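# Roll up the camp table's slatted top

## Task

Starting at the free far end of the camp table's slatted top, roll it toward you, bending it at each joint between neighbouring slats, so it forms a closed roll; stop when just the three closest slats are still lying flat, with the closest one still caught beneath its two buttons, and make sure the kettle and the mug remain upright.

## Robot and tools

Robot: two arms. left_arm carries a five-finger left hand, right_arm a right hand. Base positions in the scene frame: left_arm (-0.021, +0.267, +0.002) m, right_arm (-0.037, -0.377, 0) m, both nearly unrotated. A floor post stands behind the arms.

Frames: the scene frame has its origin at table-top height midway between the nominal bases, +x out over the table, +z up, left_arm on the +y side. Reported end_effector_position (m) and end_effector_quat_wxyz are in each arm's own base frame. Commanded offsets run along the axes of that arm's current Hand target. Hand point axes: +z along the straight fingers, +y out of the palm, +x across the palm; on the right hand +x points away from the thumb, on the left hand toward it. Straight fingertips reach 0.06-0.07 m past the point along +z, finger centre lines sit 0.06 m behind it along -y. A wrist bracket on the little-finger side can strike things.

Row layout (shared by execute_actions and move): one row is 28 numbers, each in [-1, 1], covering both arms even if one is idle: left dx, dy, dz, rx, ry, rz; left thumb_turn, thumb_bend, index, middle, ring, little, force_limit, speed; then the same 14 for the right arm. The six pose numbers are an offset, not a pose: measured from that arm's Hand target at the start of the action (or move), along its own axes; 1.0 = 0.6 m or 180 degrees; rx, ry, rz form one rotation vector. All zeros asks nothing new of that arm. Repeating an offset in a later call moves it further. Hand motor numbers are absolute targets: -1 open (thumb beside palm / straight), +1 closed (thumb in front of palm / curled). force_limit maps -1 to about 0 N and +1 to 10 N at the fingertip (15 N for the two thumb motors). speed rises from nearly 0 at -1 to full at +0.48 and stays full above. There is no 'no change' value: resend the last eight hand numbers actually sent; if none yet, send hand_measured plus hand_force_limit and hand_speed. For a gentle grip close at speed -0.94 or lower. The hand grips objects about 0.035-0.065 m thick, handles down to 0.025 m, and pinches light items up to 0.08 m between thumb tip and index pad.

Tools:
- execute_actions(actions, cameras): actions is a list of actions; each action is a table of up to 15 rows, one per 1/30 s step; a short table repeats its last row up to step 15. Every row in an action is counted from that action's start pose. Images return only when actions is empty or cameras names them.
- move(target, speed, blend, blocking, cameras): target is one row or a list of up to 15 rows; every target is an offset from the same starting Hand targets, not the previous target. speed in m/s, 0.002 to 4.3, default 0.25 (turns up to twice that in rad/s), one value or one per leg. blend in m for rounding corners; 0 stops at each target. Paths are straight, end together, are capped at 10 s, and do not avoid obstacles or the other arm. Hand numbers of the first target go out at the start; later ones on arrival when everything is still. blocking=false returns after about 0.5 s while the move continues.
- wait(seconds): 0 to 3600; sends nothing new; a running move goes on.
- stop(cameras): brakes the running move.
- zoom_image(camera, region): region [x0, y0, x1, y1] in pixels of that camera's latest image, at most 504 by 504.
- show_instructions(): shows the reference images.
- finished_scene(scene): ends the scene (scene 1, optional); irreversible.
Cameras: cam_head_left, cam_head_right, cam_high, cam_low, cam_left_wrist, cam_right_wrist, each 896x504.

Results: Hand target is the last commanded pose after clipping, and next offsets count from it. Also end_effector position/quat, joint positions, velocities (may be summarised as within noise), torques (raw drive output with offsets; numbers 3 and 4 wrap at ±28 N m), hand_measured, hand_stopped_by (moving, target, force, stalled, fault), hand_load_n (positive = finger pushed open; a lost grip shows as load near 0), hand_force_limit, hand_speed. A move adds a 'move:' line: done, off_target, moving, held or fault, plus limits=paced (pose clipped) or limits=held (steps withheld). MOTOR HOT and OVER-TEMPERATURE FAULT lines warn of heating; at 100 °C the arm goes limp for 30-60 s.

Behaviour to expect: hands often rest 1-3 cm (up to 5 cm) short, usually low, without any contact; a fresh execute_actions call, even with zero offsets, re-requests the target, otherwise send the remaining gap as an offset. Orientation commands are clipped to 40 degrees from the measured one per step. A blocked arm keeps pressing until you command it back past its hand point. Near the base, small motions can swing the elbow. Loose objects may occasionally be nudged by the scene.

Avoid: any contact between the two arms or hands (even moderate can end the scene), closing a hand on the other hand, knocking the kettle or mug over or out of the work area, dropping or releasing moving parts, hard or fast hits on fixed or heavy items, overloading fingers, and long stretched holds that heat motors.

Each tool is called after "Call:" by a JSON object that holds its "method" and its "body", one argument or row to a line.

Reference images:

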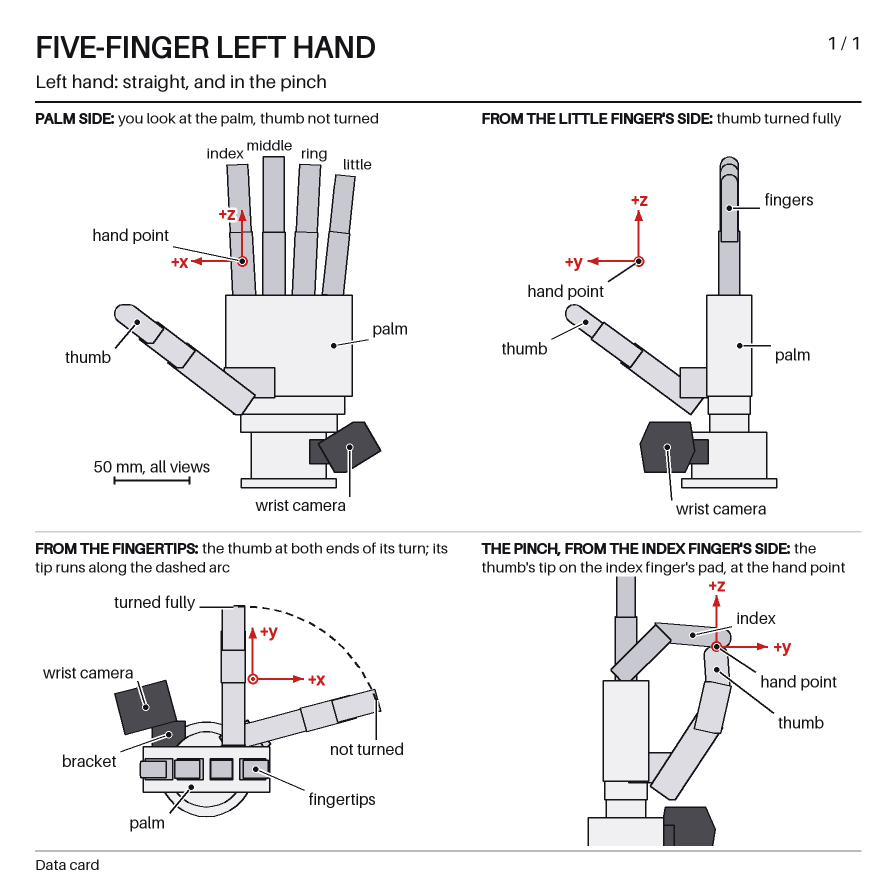

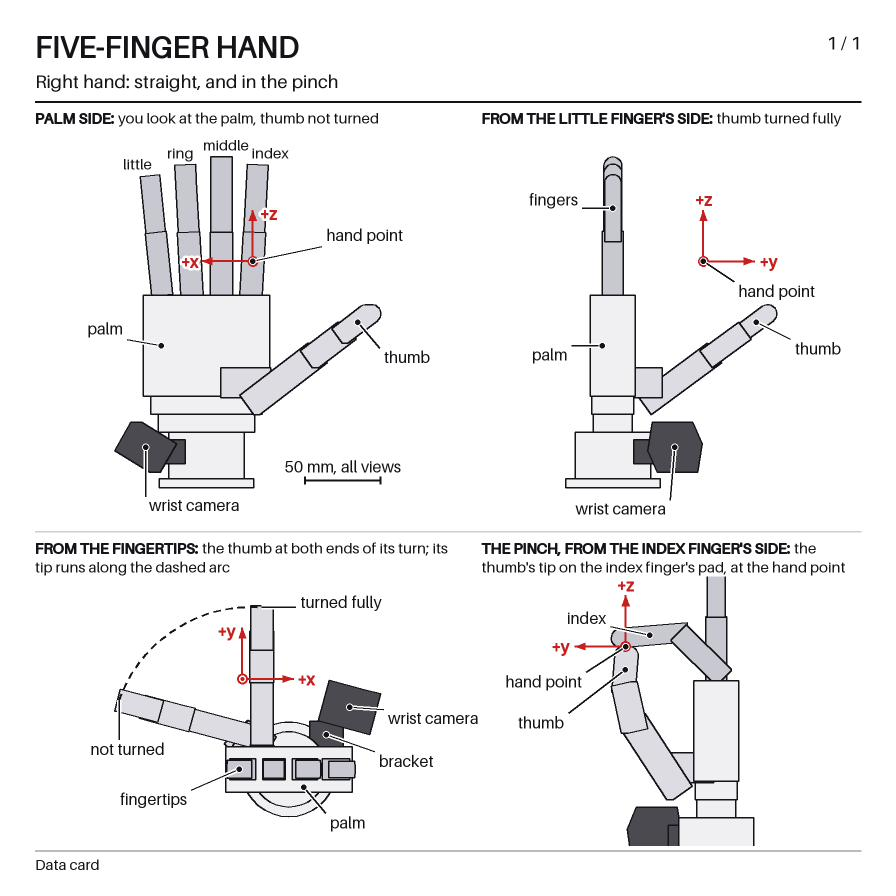

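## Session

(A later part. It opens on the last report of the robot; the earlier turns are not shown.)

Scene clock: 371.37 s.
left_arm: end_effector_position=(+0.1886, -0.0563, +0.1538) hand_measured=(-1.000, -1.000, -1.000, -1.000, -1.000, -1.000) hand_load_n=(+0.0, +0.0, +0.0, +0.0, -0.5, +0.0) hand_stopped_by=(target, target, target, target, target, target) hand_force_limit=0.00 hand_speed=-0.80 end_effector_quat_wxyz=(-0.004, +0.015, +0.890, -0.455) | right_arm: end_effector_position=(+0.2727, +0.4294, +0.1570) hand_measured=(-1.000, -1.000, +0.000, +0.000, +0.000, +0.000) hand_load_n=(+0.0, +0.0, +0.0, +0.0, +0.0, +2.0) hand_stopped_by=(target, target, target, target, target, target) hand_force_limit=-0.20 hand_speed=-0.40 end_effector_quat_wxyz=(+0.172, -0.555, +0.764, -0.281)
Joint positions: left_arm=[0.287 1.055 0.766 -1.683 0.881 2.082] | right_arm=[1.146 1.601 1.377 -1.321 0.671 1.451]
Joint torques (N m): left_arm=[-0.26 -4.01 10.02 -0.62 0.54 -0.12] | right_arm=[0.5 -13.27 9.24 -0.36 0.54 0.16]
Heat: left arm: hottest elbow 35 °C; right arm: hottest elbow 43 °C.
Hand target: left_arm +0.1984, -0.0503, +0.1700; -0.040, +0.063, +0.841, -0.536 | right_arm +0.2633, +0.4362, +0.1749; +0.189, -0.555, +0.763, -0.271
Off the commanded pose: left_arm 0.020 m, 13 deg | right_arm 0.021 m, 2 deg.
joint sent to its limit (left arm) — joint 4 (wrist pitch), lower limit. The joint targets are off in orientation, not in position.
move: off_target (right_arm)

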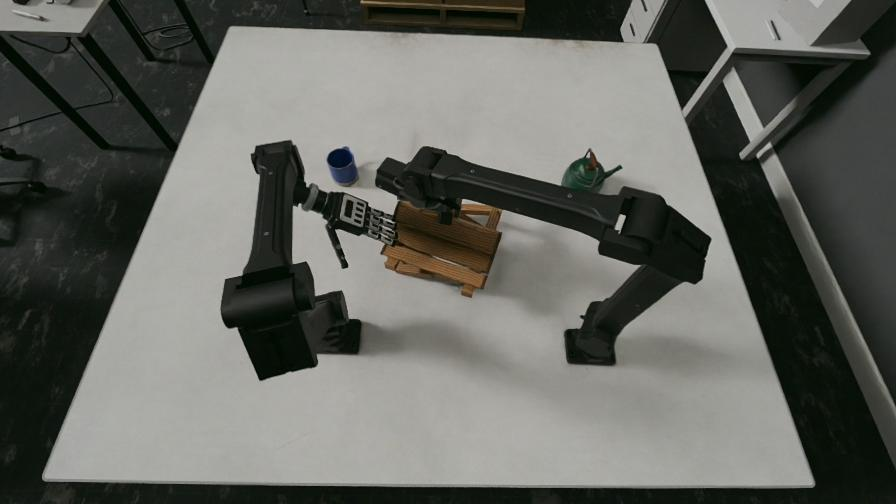

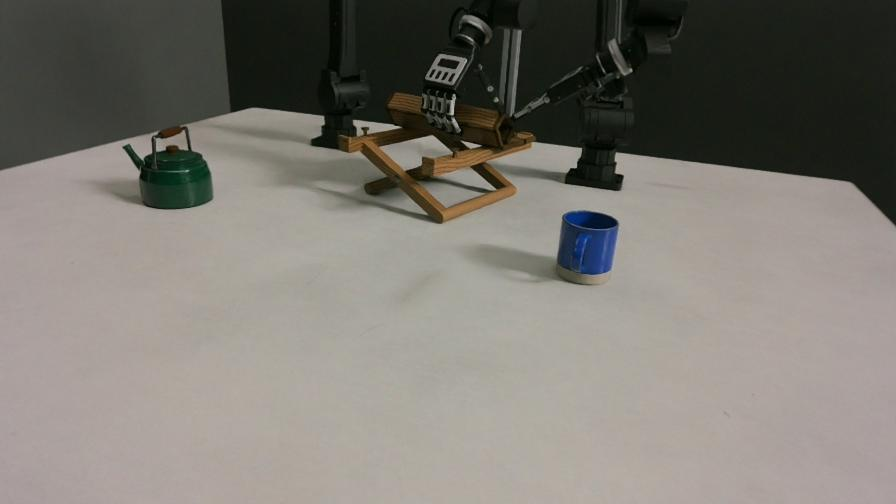

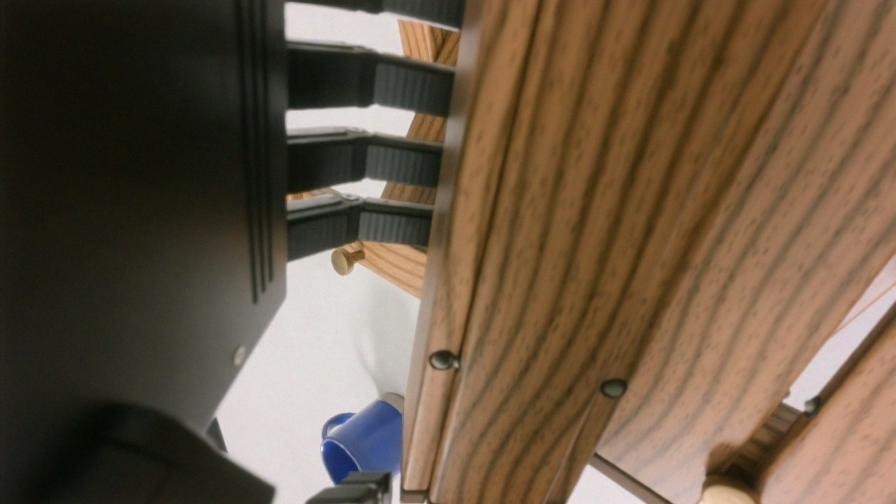

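Call:
{"method": "move", "body": {
  "target": [0.0197,0.0255,-0.1337,0,0,0,-1,-1,-1,-1,-1,-1,0,-0.8, 0,0,0,0,0,0,-1,-1,0,0,0,0,-0.2,-0.4],
  "speed": 0.05,
  "cameras": ["cam_head_left","cam_low","cam_right_wrist"]
}}

Call:
{"method": "zoom_image", "body": {
  "camera": "cam_low",
  "region": [340, 60, 560, 230]
}}

Call:
{"method": "zoom_image", "body": {
  "camera": "cam_head_left",
  "region": [350, 150, 550, 310]
}}

Scene clock: 375.43 s.
left_arm: end_effector_position=(+0.1915, +0.0218, +0.1720) hand_measured=(-1.000, -1.000, -1.000, -1.000, -1.000, -1.000) hand_load_n=(+0.0, +0.0, +0.0, +0.0, +0.0, +0.0) hand_stopped_by=(target, target, target, target, target, target) hand_force_limit=0.00 hand_speed=-0.80 end_effector_quat_wxyz=(+0.054, -0.039, +0.936, -0.346) | right_arm: end_effector_position=(+0.2715, +0.4302, +0.1587) hand_measured=(-1.000, -1.000, +0.000, +0.000, +0.000, +0.000) hand_load_n=(+0.0, +0.0, +0.0, +0.0, +0.0, +1.0) hand_stopped_by=(target, target, target, target, target, target) hand_force_limit=-0.20 hand_speed=-0.40 end_effector_quat_wxyz=(+0.174, -0.555, +0.764, -0.280)
Joint positions: left_arm=[0.486 0.971 0.841 -1.683 0.681 2.059] | right_arm=[1.149 1.598 1.377 -1.321 0.671 1.452]
Joint torques (N m): left_arm=[-0.21 -3.55 10.63 -0.42 0.35 -0.06] | right_arm=[0.15 -12.86 9.29 -0.39 0.56 0.15]
Heat: left arm: hottest elbow 35 °C; right arm: hottest elbow 43 °C.
Hand target: left_arm +0.1986, +0.0297, +0.1902; -0.040, +0.063, +0.841, -0.536 | right_arm +0.2633, +0.4363, +0.1748; +0.189, -0.555, +0.763, -0.271
Off the commanded pose: left_arm 0.021 m, 29 deg | right_arm 0.019 m, 2 deg.
joint sent to its limit (left arm) — joint 4 (wrist pitch), lower limit. The joint targets are off in orientation, not in position.
move: off_target (left_arm)

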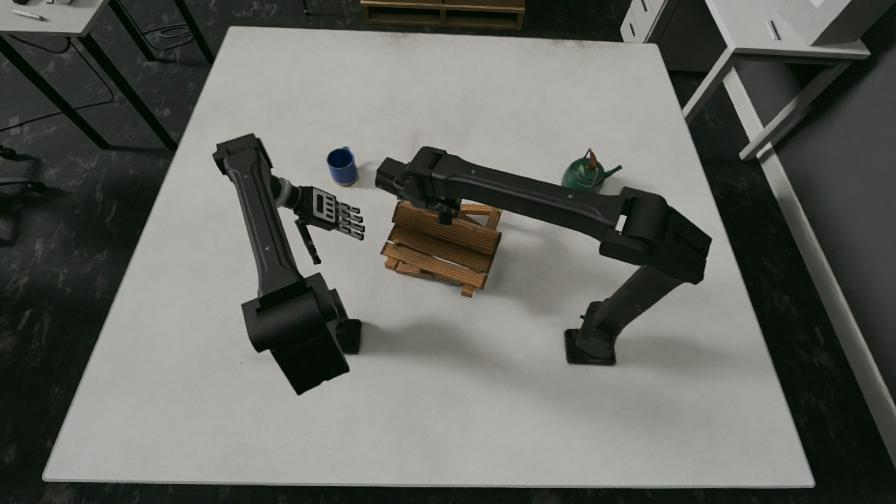

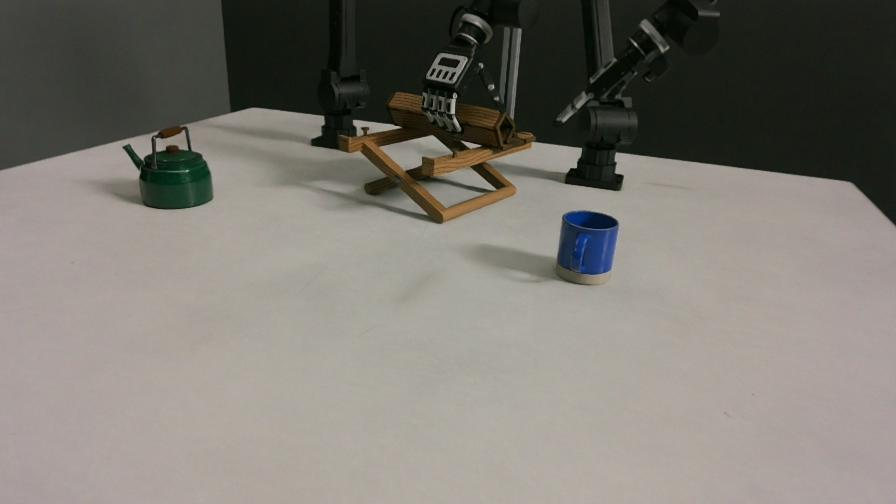

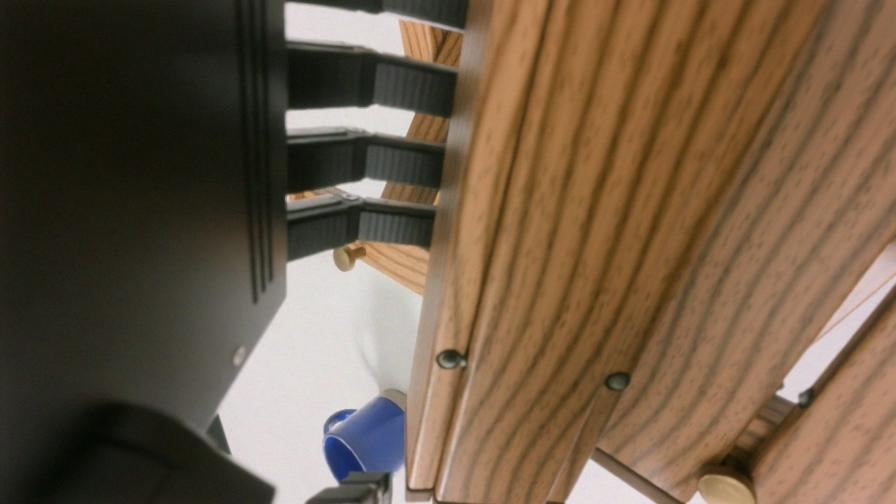

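Scaled by 2.291 from the camera's image (finer frame: 1280x720).

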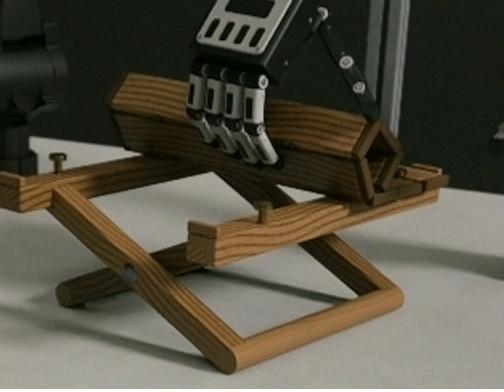

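Scaled by 2.520 from the camera's image (finer frame: 1280x720).

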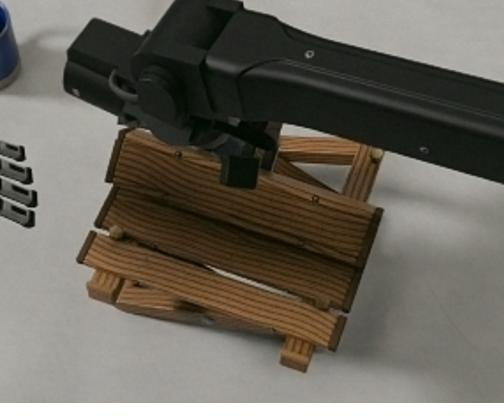

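Call:
{"method": "move", "body": {
  "target": [0,0,0,0,0,0,-1,-1,-1,-1,-1,-1,0,-0.8, 0,0.0193,-0.0013,0.083,0,0,-1,-1,0,0,0,0,-0.2,-0.4],
  "speed": 0.05,
  "cameras": ["cam_head_left","cam_low","cam_right_wrist"]
}}

Call:
{"method": "zoom_image", "body": {
  "camera": "cam_low",
  "region": [340, 60, 560, 230]
}}

Call:
{"method": "zoom_image", "body": {
  "camera": "cam_head_left",
  "region": [350, 150, 550, 310]
}}

Scene clock: 379.40 s.
left_arm: end_effector_position=(+0.1915, +0.0219, +0.1720) hand_measured=(-1.000, -1.000, -1.000, -1.000, -1.000, -1.000) hand_load_n=(+0.0, +0.0, +0.0, +0.0, +0.0, +0.0) hand_stopped_by=(target, target, target, target, target, target) hand_force_limit=0.00 hand_speed=-0.80 end_effector_quat_wxyz=(+0.054, -0.040, +0.936, -0.346) | right_arm: end_effector_position=(+0.2604, +0.4361, +0.1717) hand_measured=(-1.000, -1.000, +0.000, +0.000, +0.000, +0.000) hand_load_n=(-0.5, +0.0, +0.0, +0.0, +0.5, +0.0) hand_stopped_by=(target, target, target, target, target, target) hand_force_limit=-0.20 hand_speed=-0.40 end_effector_quat_wxyz=(+0.260, -0.521, +0.726, -0.366)
Joint positions: left_arm=[0.487 0.971 0.841 -1.683 0.681 2.059] | right_arm=[1.273 1.599 1.341 -1.356 0.93 1.62]
Joint torques (N m): left_arm=[-0.15 -3.55 10.65 -0.4 0.36 -0.05] | right_arm=[-0.09 -10.11 8.5 -0.5 0.86 0.17]
Heat: left arm: hottest elbow 35 °C; right arm: hottest elbow 43 °C.
Hand target: left_arm +0.1986, +0.0297, +0.1902; -0.040, +0.063, +0.841, -0.536 | right_arm +0.2543, +0.4393, +0.1684; +0.260, -0.526, +0.722, -0.368
Off the commanded pose: left_arm 0.021 m, 29 deg | right_arm 0.008 m, 1 deg.
joint sent to its limit (left arm) — joint 4 (wrist pitch), lower limit. The joint targets are off in orientation, not in position.
move: done

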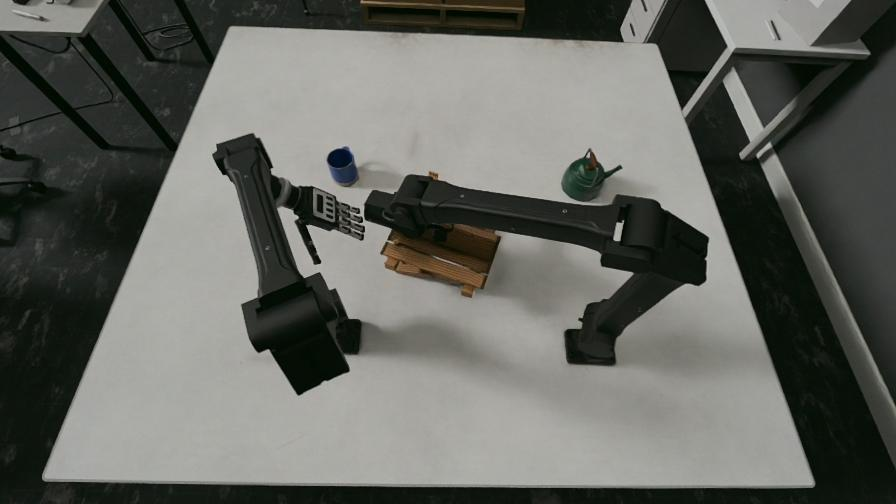

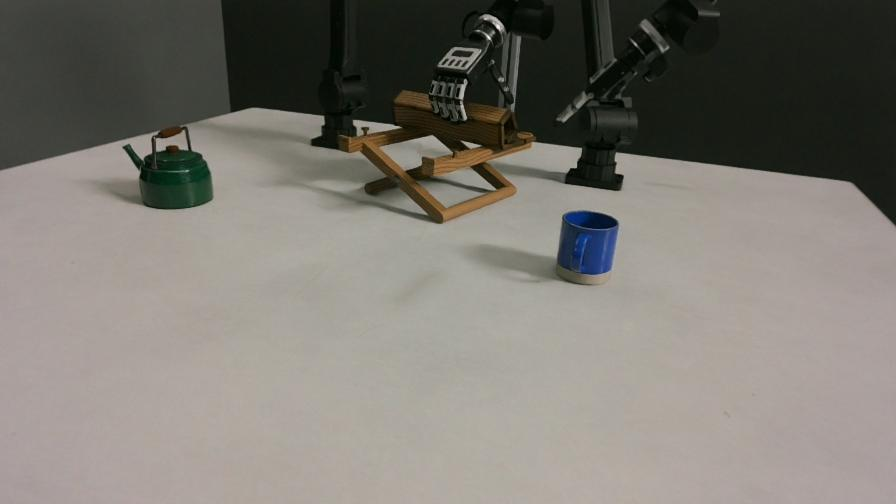

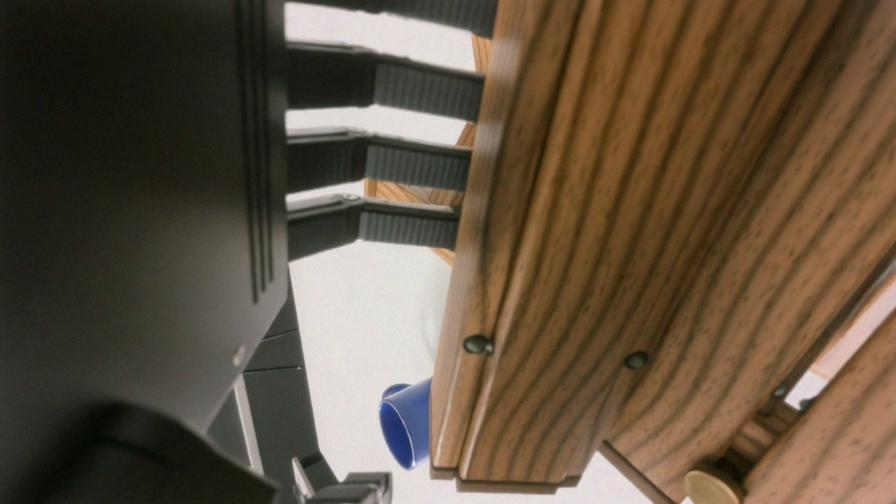

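Scaled by 2.291 from the camera's image (finer frame: 1280x720).

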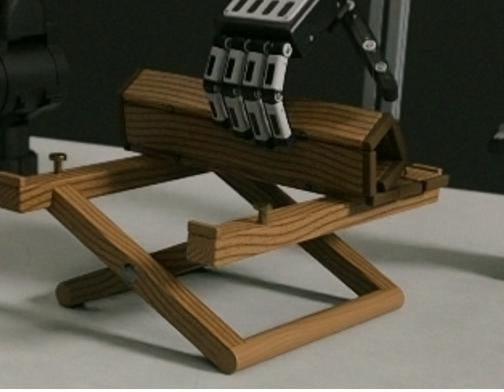

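Scaled by 2.520 from the camera's image (finer frame: 1280x720).

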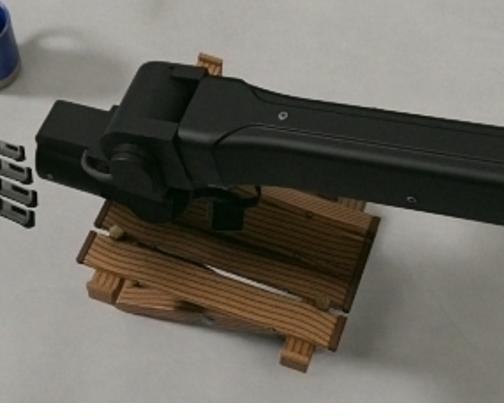

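Call:
{"method": "zoom_image", "body": {
  "camera": "cam_low",
  "region": [440, 80, 560, 180]
}}

Call:
{"method": "wait", "body": {
  "seconds": 0.1,
  "cameras": ["all"]
}}

Call:
{"method": "zoom_image", "body": {
  "camera": "cam_high",
  "region": [440, 90, 640, 250]
}}

Scaled by 4.200 from the camera's image (finer frame: 1280x720).

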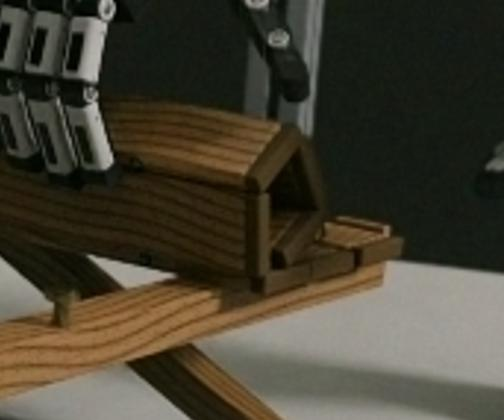

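Scene clock: 380.10 s.
left_arm: end_effector_position=(+0.1915, +0.0219, +0.1720) hand_measured=(-1.000, -1.000, -1.000, -1.000, -1.000, -1.000) hand_load_n=(+0.0, +0.0, +0.0, +0.0, +0.0, +0.0) hand_stopped_by=(target, target, target, target, target, target) hand_force_limit=0.00 hand_speed=-0.80 end_effector_quat_wxyz=(+0.054, -0.040, +0.936, -0.346) | right_arm: end_effector_position=(+0.2604, +0.4360, +0.1717) hand_measured=(-1.000, -1.000, +0.000, +0.000, +0.000, +0.000) hand_load_n=(-0.5, +0.0, +0.0, +0.0, +0.5, +0.0) hand_stopped_by=(target, target, target, target, target, target) hand_force_limit=-0.20 hand_speed=-0.40 end_effector_quat_wxyz=(+0.260, -0.521, +0.726, -0.366)
Joint positions: left_arm=[0.487 0.971 0.841 -1.683 0.681 2.059] | right_arm=[1.273 1.599 1.341 -1.356 0.93 1.62]
Joint torques (N m): left_arm=[-0.21 -3.55 10.65 -0.42 0.36 -0.06] | right_arm=[-0.03 -10.23 8.51 -0.54 0.85 0.14]
Heat: left arm: hottest elbow 35 °C; right arm: hottest elbow 43 °C.
Hand target: left_arm +0.1986, +0.0297, +0.1902; -0.040, +0.063, +0.841, -0.536 | right_arm +0.2542, +0.4392, +0.1684; +0.260, -0.526, +0.722, -0.368
Off the commanded pose: left_arm 0.021 m, 29 deg | right_arm 0.008 m, 1 deg.
wait: 0.10 s; at rest from the start

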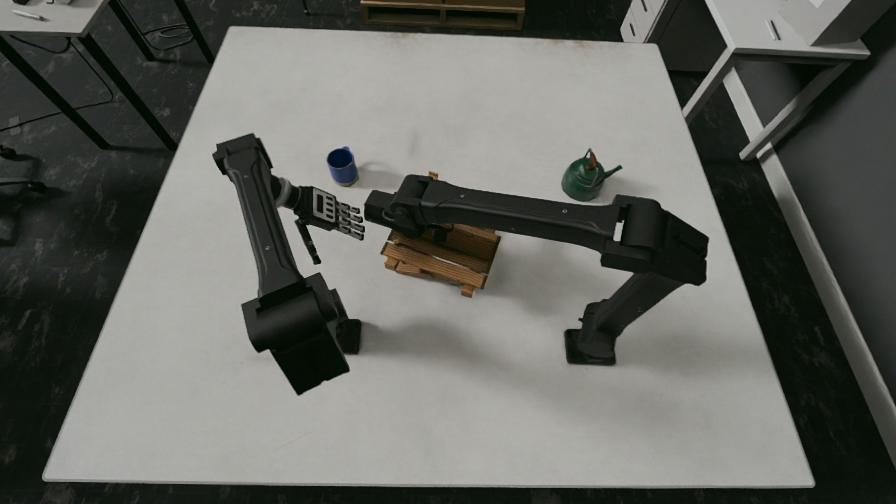

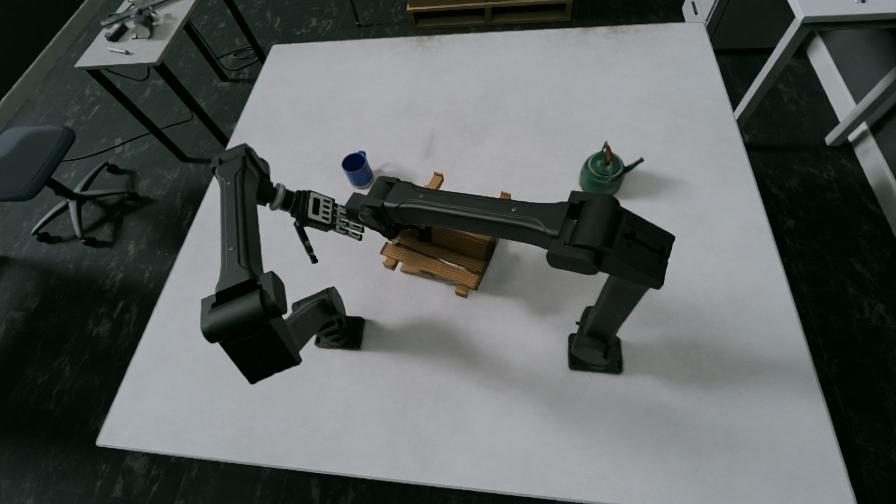

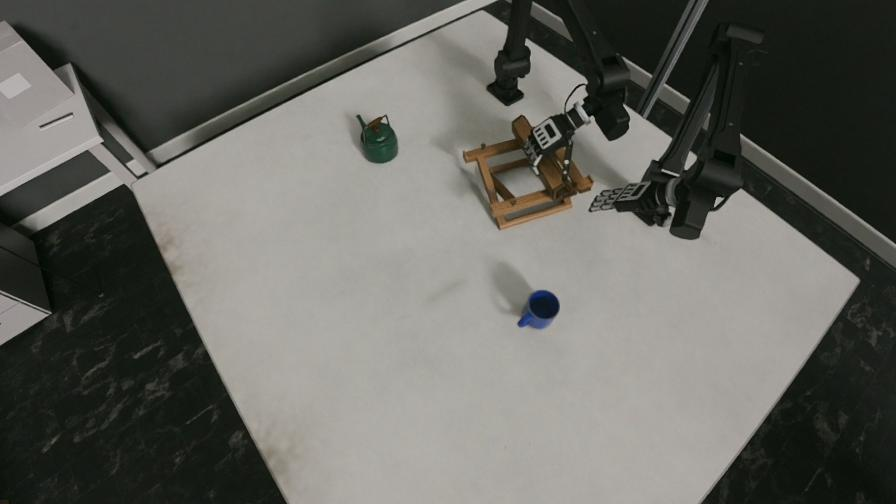

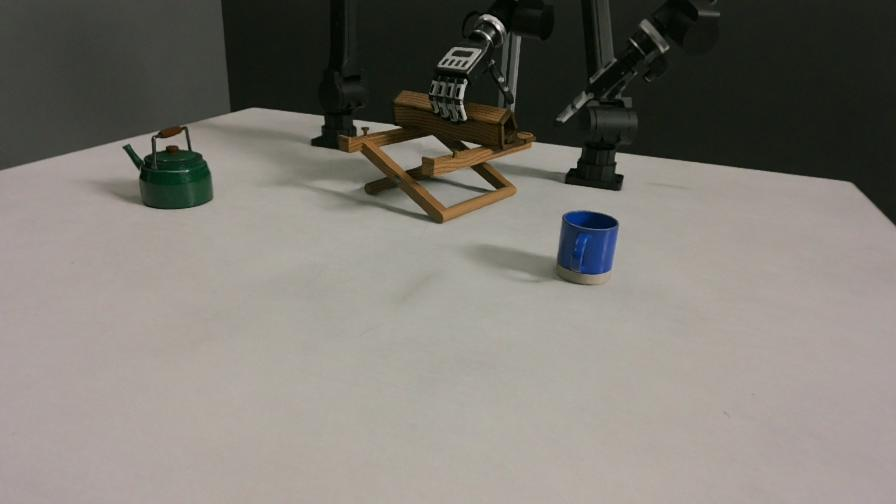

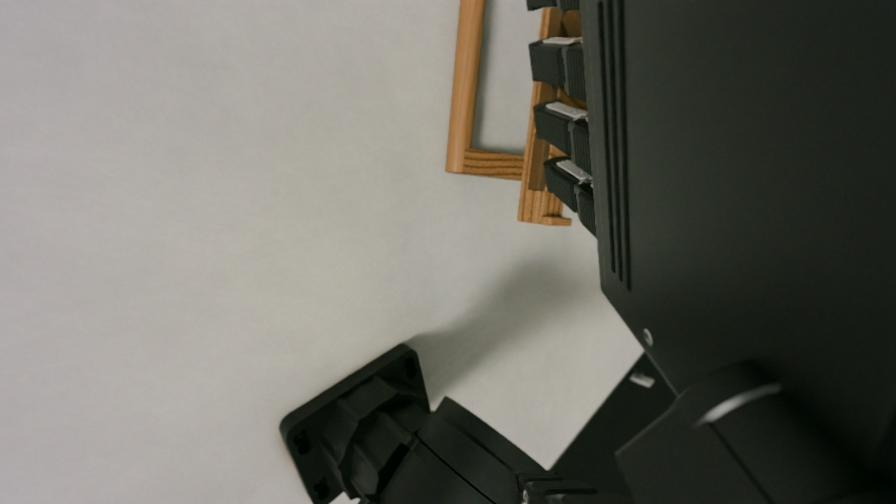

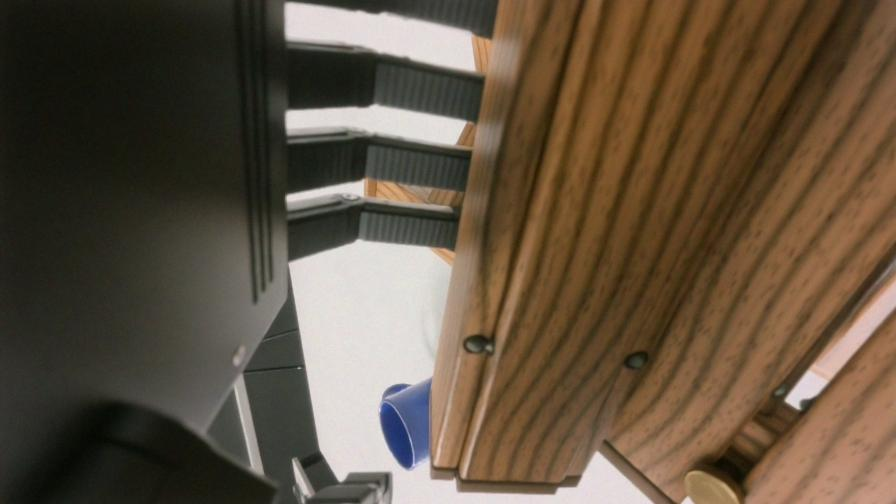

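Scaled by 2.520 from the camera's image (finer frame: 1280x720).

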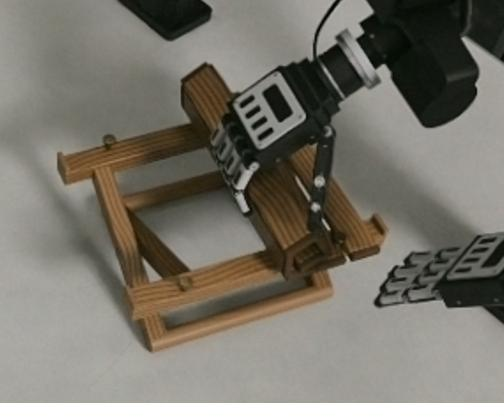

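Call:
{"method": "move", "body": {
  "target": [0.0197,0.0103,-0.1407,0,0,0,-1,-1,-1,-1,-1,-1,0,-0.8, 0,0,0,0,0,0,-1,-1,0,0,0,0,-0.2,-0.4],
  "speed": 0.08,
  "cameras": ["cam_head_left"]
}}

Scene clock: 387.93 s.
left_arm: end_effector_position=(+0.1931, +0.1007, +0.2017) hand_measured=(-1.000, -1.000, -1.000, -1.000, -1.000, -1.000) hand_load_n=(+0.0, +0.0, -0.5, +0.0, +0.0, +0.0) hand_stopped_by=(target, target, target, target, target, target) hand_force_limit=0.00 hand_speed=-0.80 end_effector_quat_wxyz=(+0.107, -0.083, +0.957, -0.256) | right_arm: end_effector_position=(+0.2604, +0.4360, +0.1717) hand_measured=(-1.000, -1.000, +0.000, +0.000, +0.000, +0.000) hand_load_n=(+0.0, +0.0, +0.0, +0.0, +0.0, +0.0) hand_stopped_by=(target, target, target, target, target, target) hand_force_limit=-0.20 hand_speed=-0.40 end_effector_quat_wxyz=(+0.260, -0.521, +0.726, -0.366)
Joint positions: left_arm=[0.686 0.961 0.948 -1.683 0.549 2.119] | right_arm=[1.273 1.599 1.341 -1.356 0.93 1.62]
Joint torques (N m): left_arm=[-0.21 -3.08 10.97 -0.35 0.29 0.13] | right_arm=[-0.32 -9.99 8.57 -0.51 0.88 0.14]
Heat: left arm: hottest elbow 36 °C; right arm: hottest elbow 42 °C.
Hand target: left_arm +0.1987, +0.1097, +0.2202; -0.032, +0.055, +0.851, -0.522 | right_arm +0.2542, +0.4392, +0.1684; +0.260, -0.526, +0.722, -0.368
Off the commanded pose: left_arm 0.021 m, 42 deg; orientation clipped | right_arm 0.008 m, 1 deg.
joint sent to its limit (left arm) — joint 4 (wrist pitch), lower limit. The joint targets are off in orientation, not in position.
move: off_target (left_arm); limits=paced

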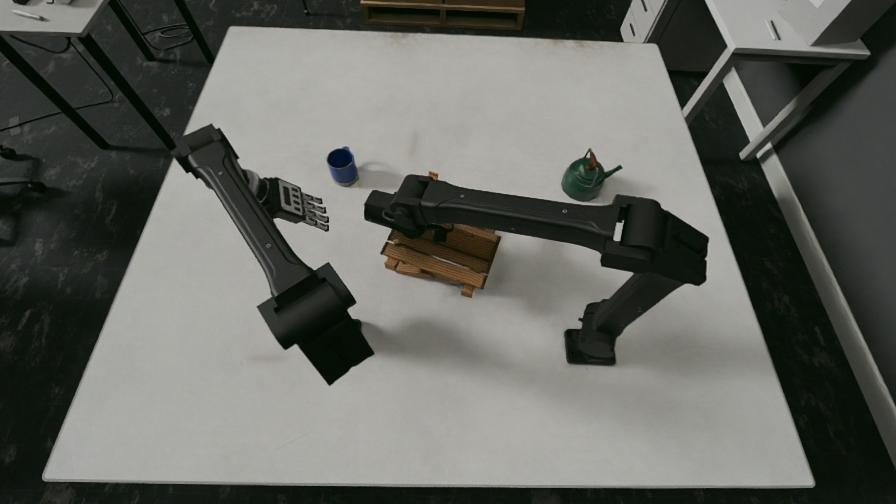

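Call:
{"method": "move", "body": {
  "target": [0,0,0,0,0,0,-1,-1,-1,-1,-1,-1,0,-0.8, -0.05,-0.0064,0.0077,0,0,0,-1,-1,0,0,0,0,-0.2,-0.4],
  "speed": 0.06,
  "cameras": ["cam_head_left","cam_low","cam_high","cam_right_wrist"]
}}

Call:
{"method": "zoom_image", "body": {
  "camera": "cam_low",
  "region": [380, 60, 560, 200]
}}

Call:
{"method": "zoom_image", "body": {
  "camera": "cam_high",
  "region": [440, 90, 640, 250]
}}

Scene clock: 390.57 s.
left_arm: end_effector_position=(+0.1931, +0.1008, +0.2017) hand_measured=(-1.000, -1.000, -1.000, -1.000, -1.000, -1.000) hand_load_n=(+0.0, +0.0, +0.0, +0.0, +0.0, +0.0) hand_stopped_by=(target, target, target, target, target, target) hand_force_limit=0.00 hand_speed=-0.80 end_effector_quat_wxyz=(+0.107, -0.083, +0.957, -0.255) | right_arm: end_effector_position=(+0.2653, +0.4501, +0.1530) hand_measured=(-1.000, -1.000, +0.000, +0.000, +0.000, +0.000) hand_load_n=(+0.0, +0.0, +0.0, +0.0, +0.0, +0.0) hand_stopped_by=(target, target, target, target, target, target) hand_force_limit=-0.20 hand_speed=-0.40 end_effector_quat_wxyz=(+0.249, -0.529, +0.719, -0.377)
Joint positions: left_arm=[0.686 0.961 0.948 -1.683 0.549 2.12] | right_arm=[1.273 1.669 1.379 -1.356 0.934 1.614]
Joint torques (N m): left_arm=[-0.15 -3.08 10.95 -0.24 0.29 0.1] | right_arm=[-1.14 -11.11 12.22 -0.53 0.74 -0.03]
Heat: left arm: hottest elbow 36 °C; right arm: hottest elbow 42 °C.
Hand target: left_arm +0.1987, +0.1097, +0.2202; -0.032, +0.055, +0.851, -0.522 | right_arm +0.2693, +0.4659, +0.1683; +0.260, -0.526, +0.722, -0.368
Off the commanded pose: left_arm 0.021 m, 40 deg | right_arm 0.022 m, 2 deg.
joint sent to its limit (left arm) — joint 4 (wrist pitch), lower limit. The joint targets are off in orientation, not in position.
move: off_target (right_arm)
Images, in order (width x height): cam_head_left 896x504, cam_high 896x504, cam_low 896x504, cam_right_wrist 896x504.

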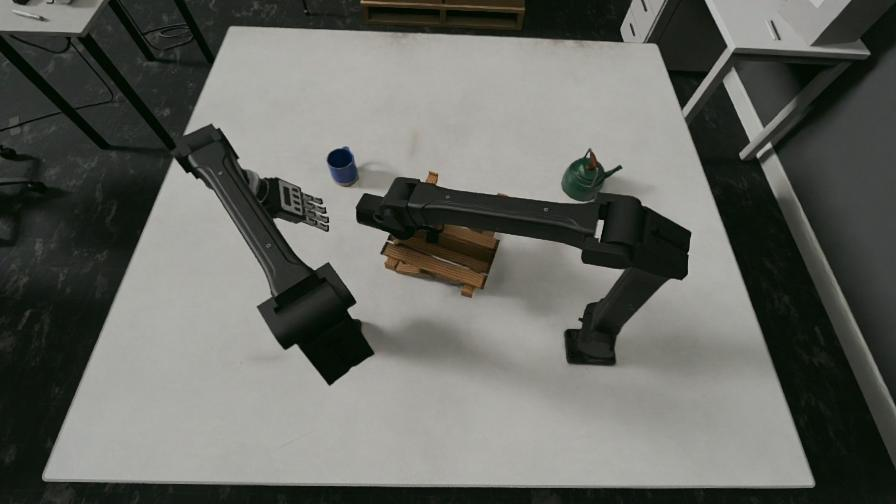

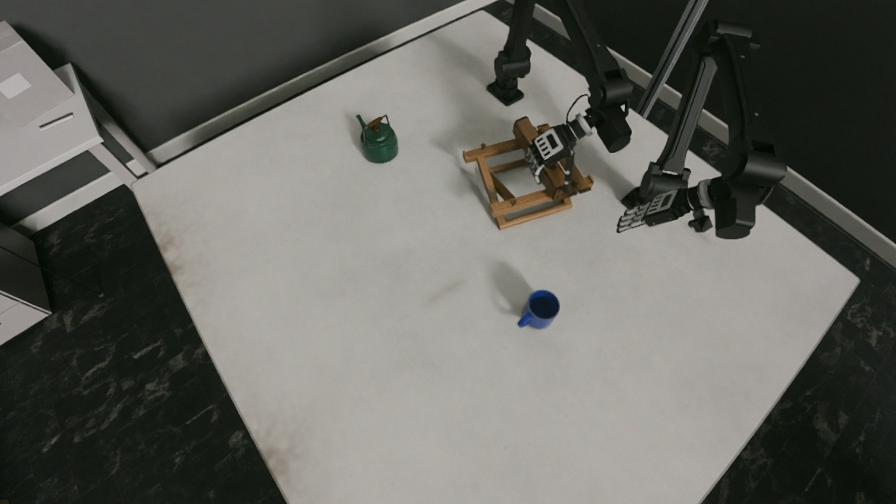

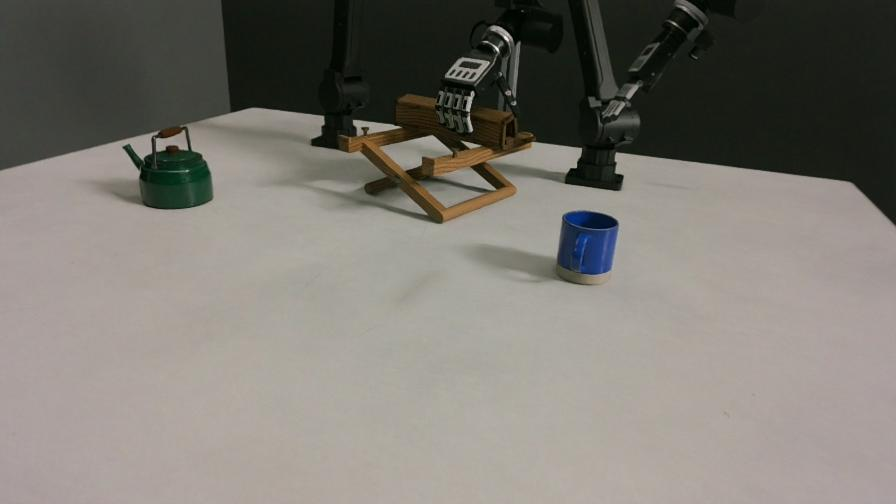

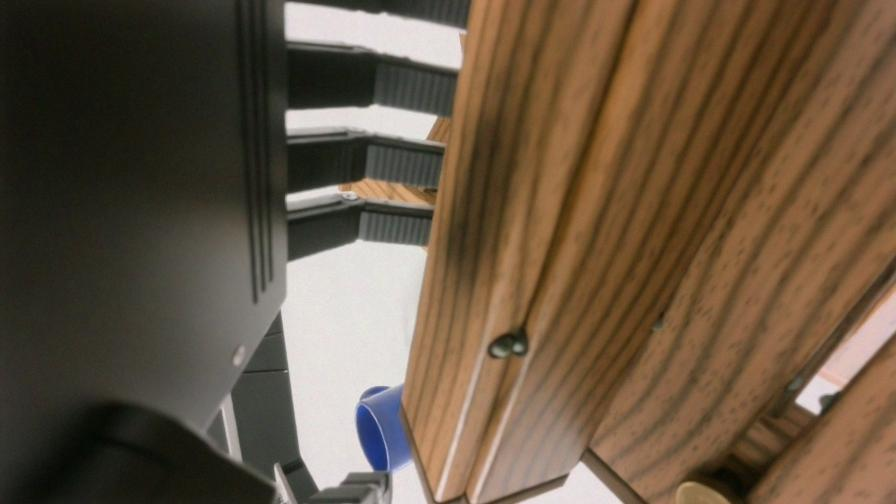

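Scaled by 2.800 from the camera's image (finer frame: 1280x720).

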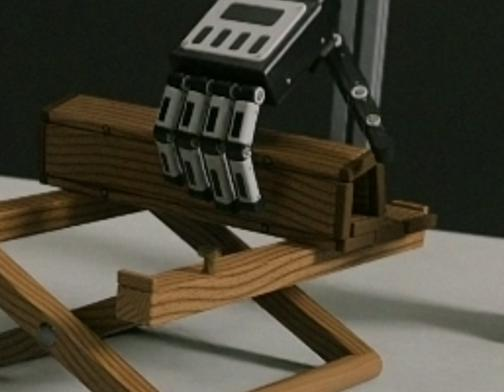

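Scaled by 2.520 from the camera's image (finer frame: 1280x720).

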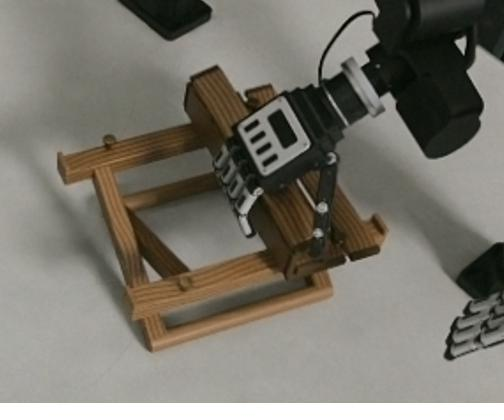

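Call:
{"method": "zoom_image", "body": {
  "camera": "cam_low",
  "region": [470, 90, 550, 170]
}}

Scaled by 6.300 from the camera's image (finer frame: 1280x720).

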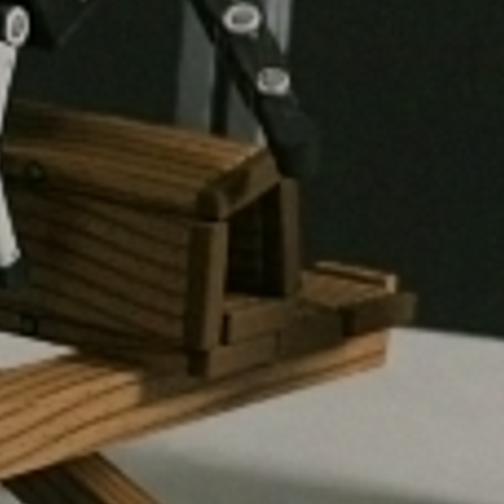

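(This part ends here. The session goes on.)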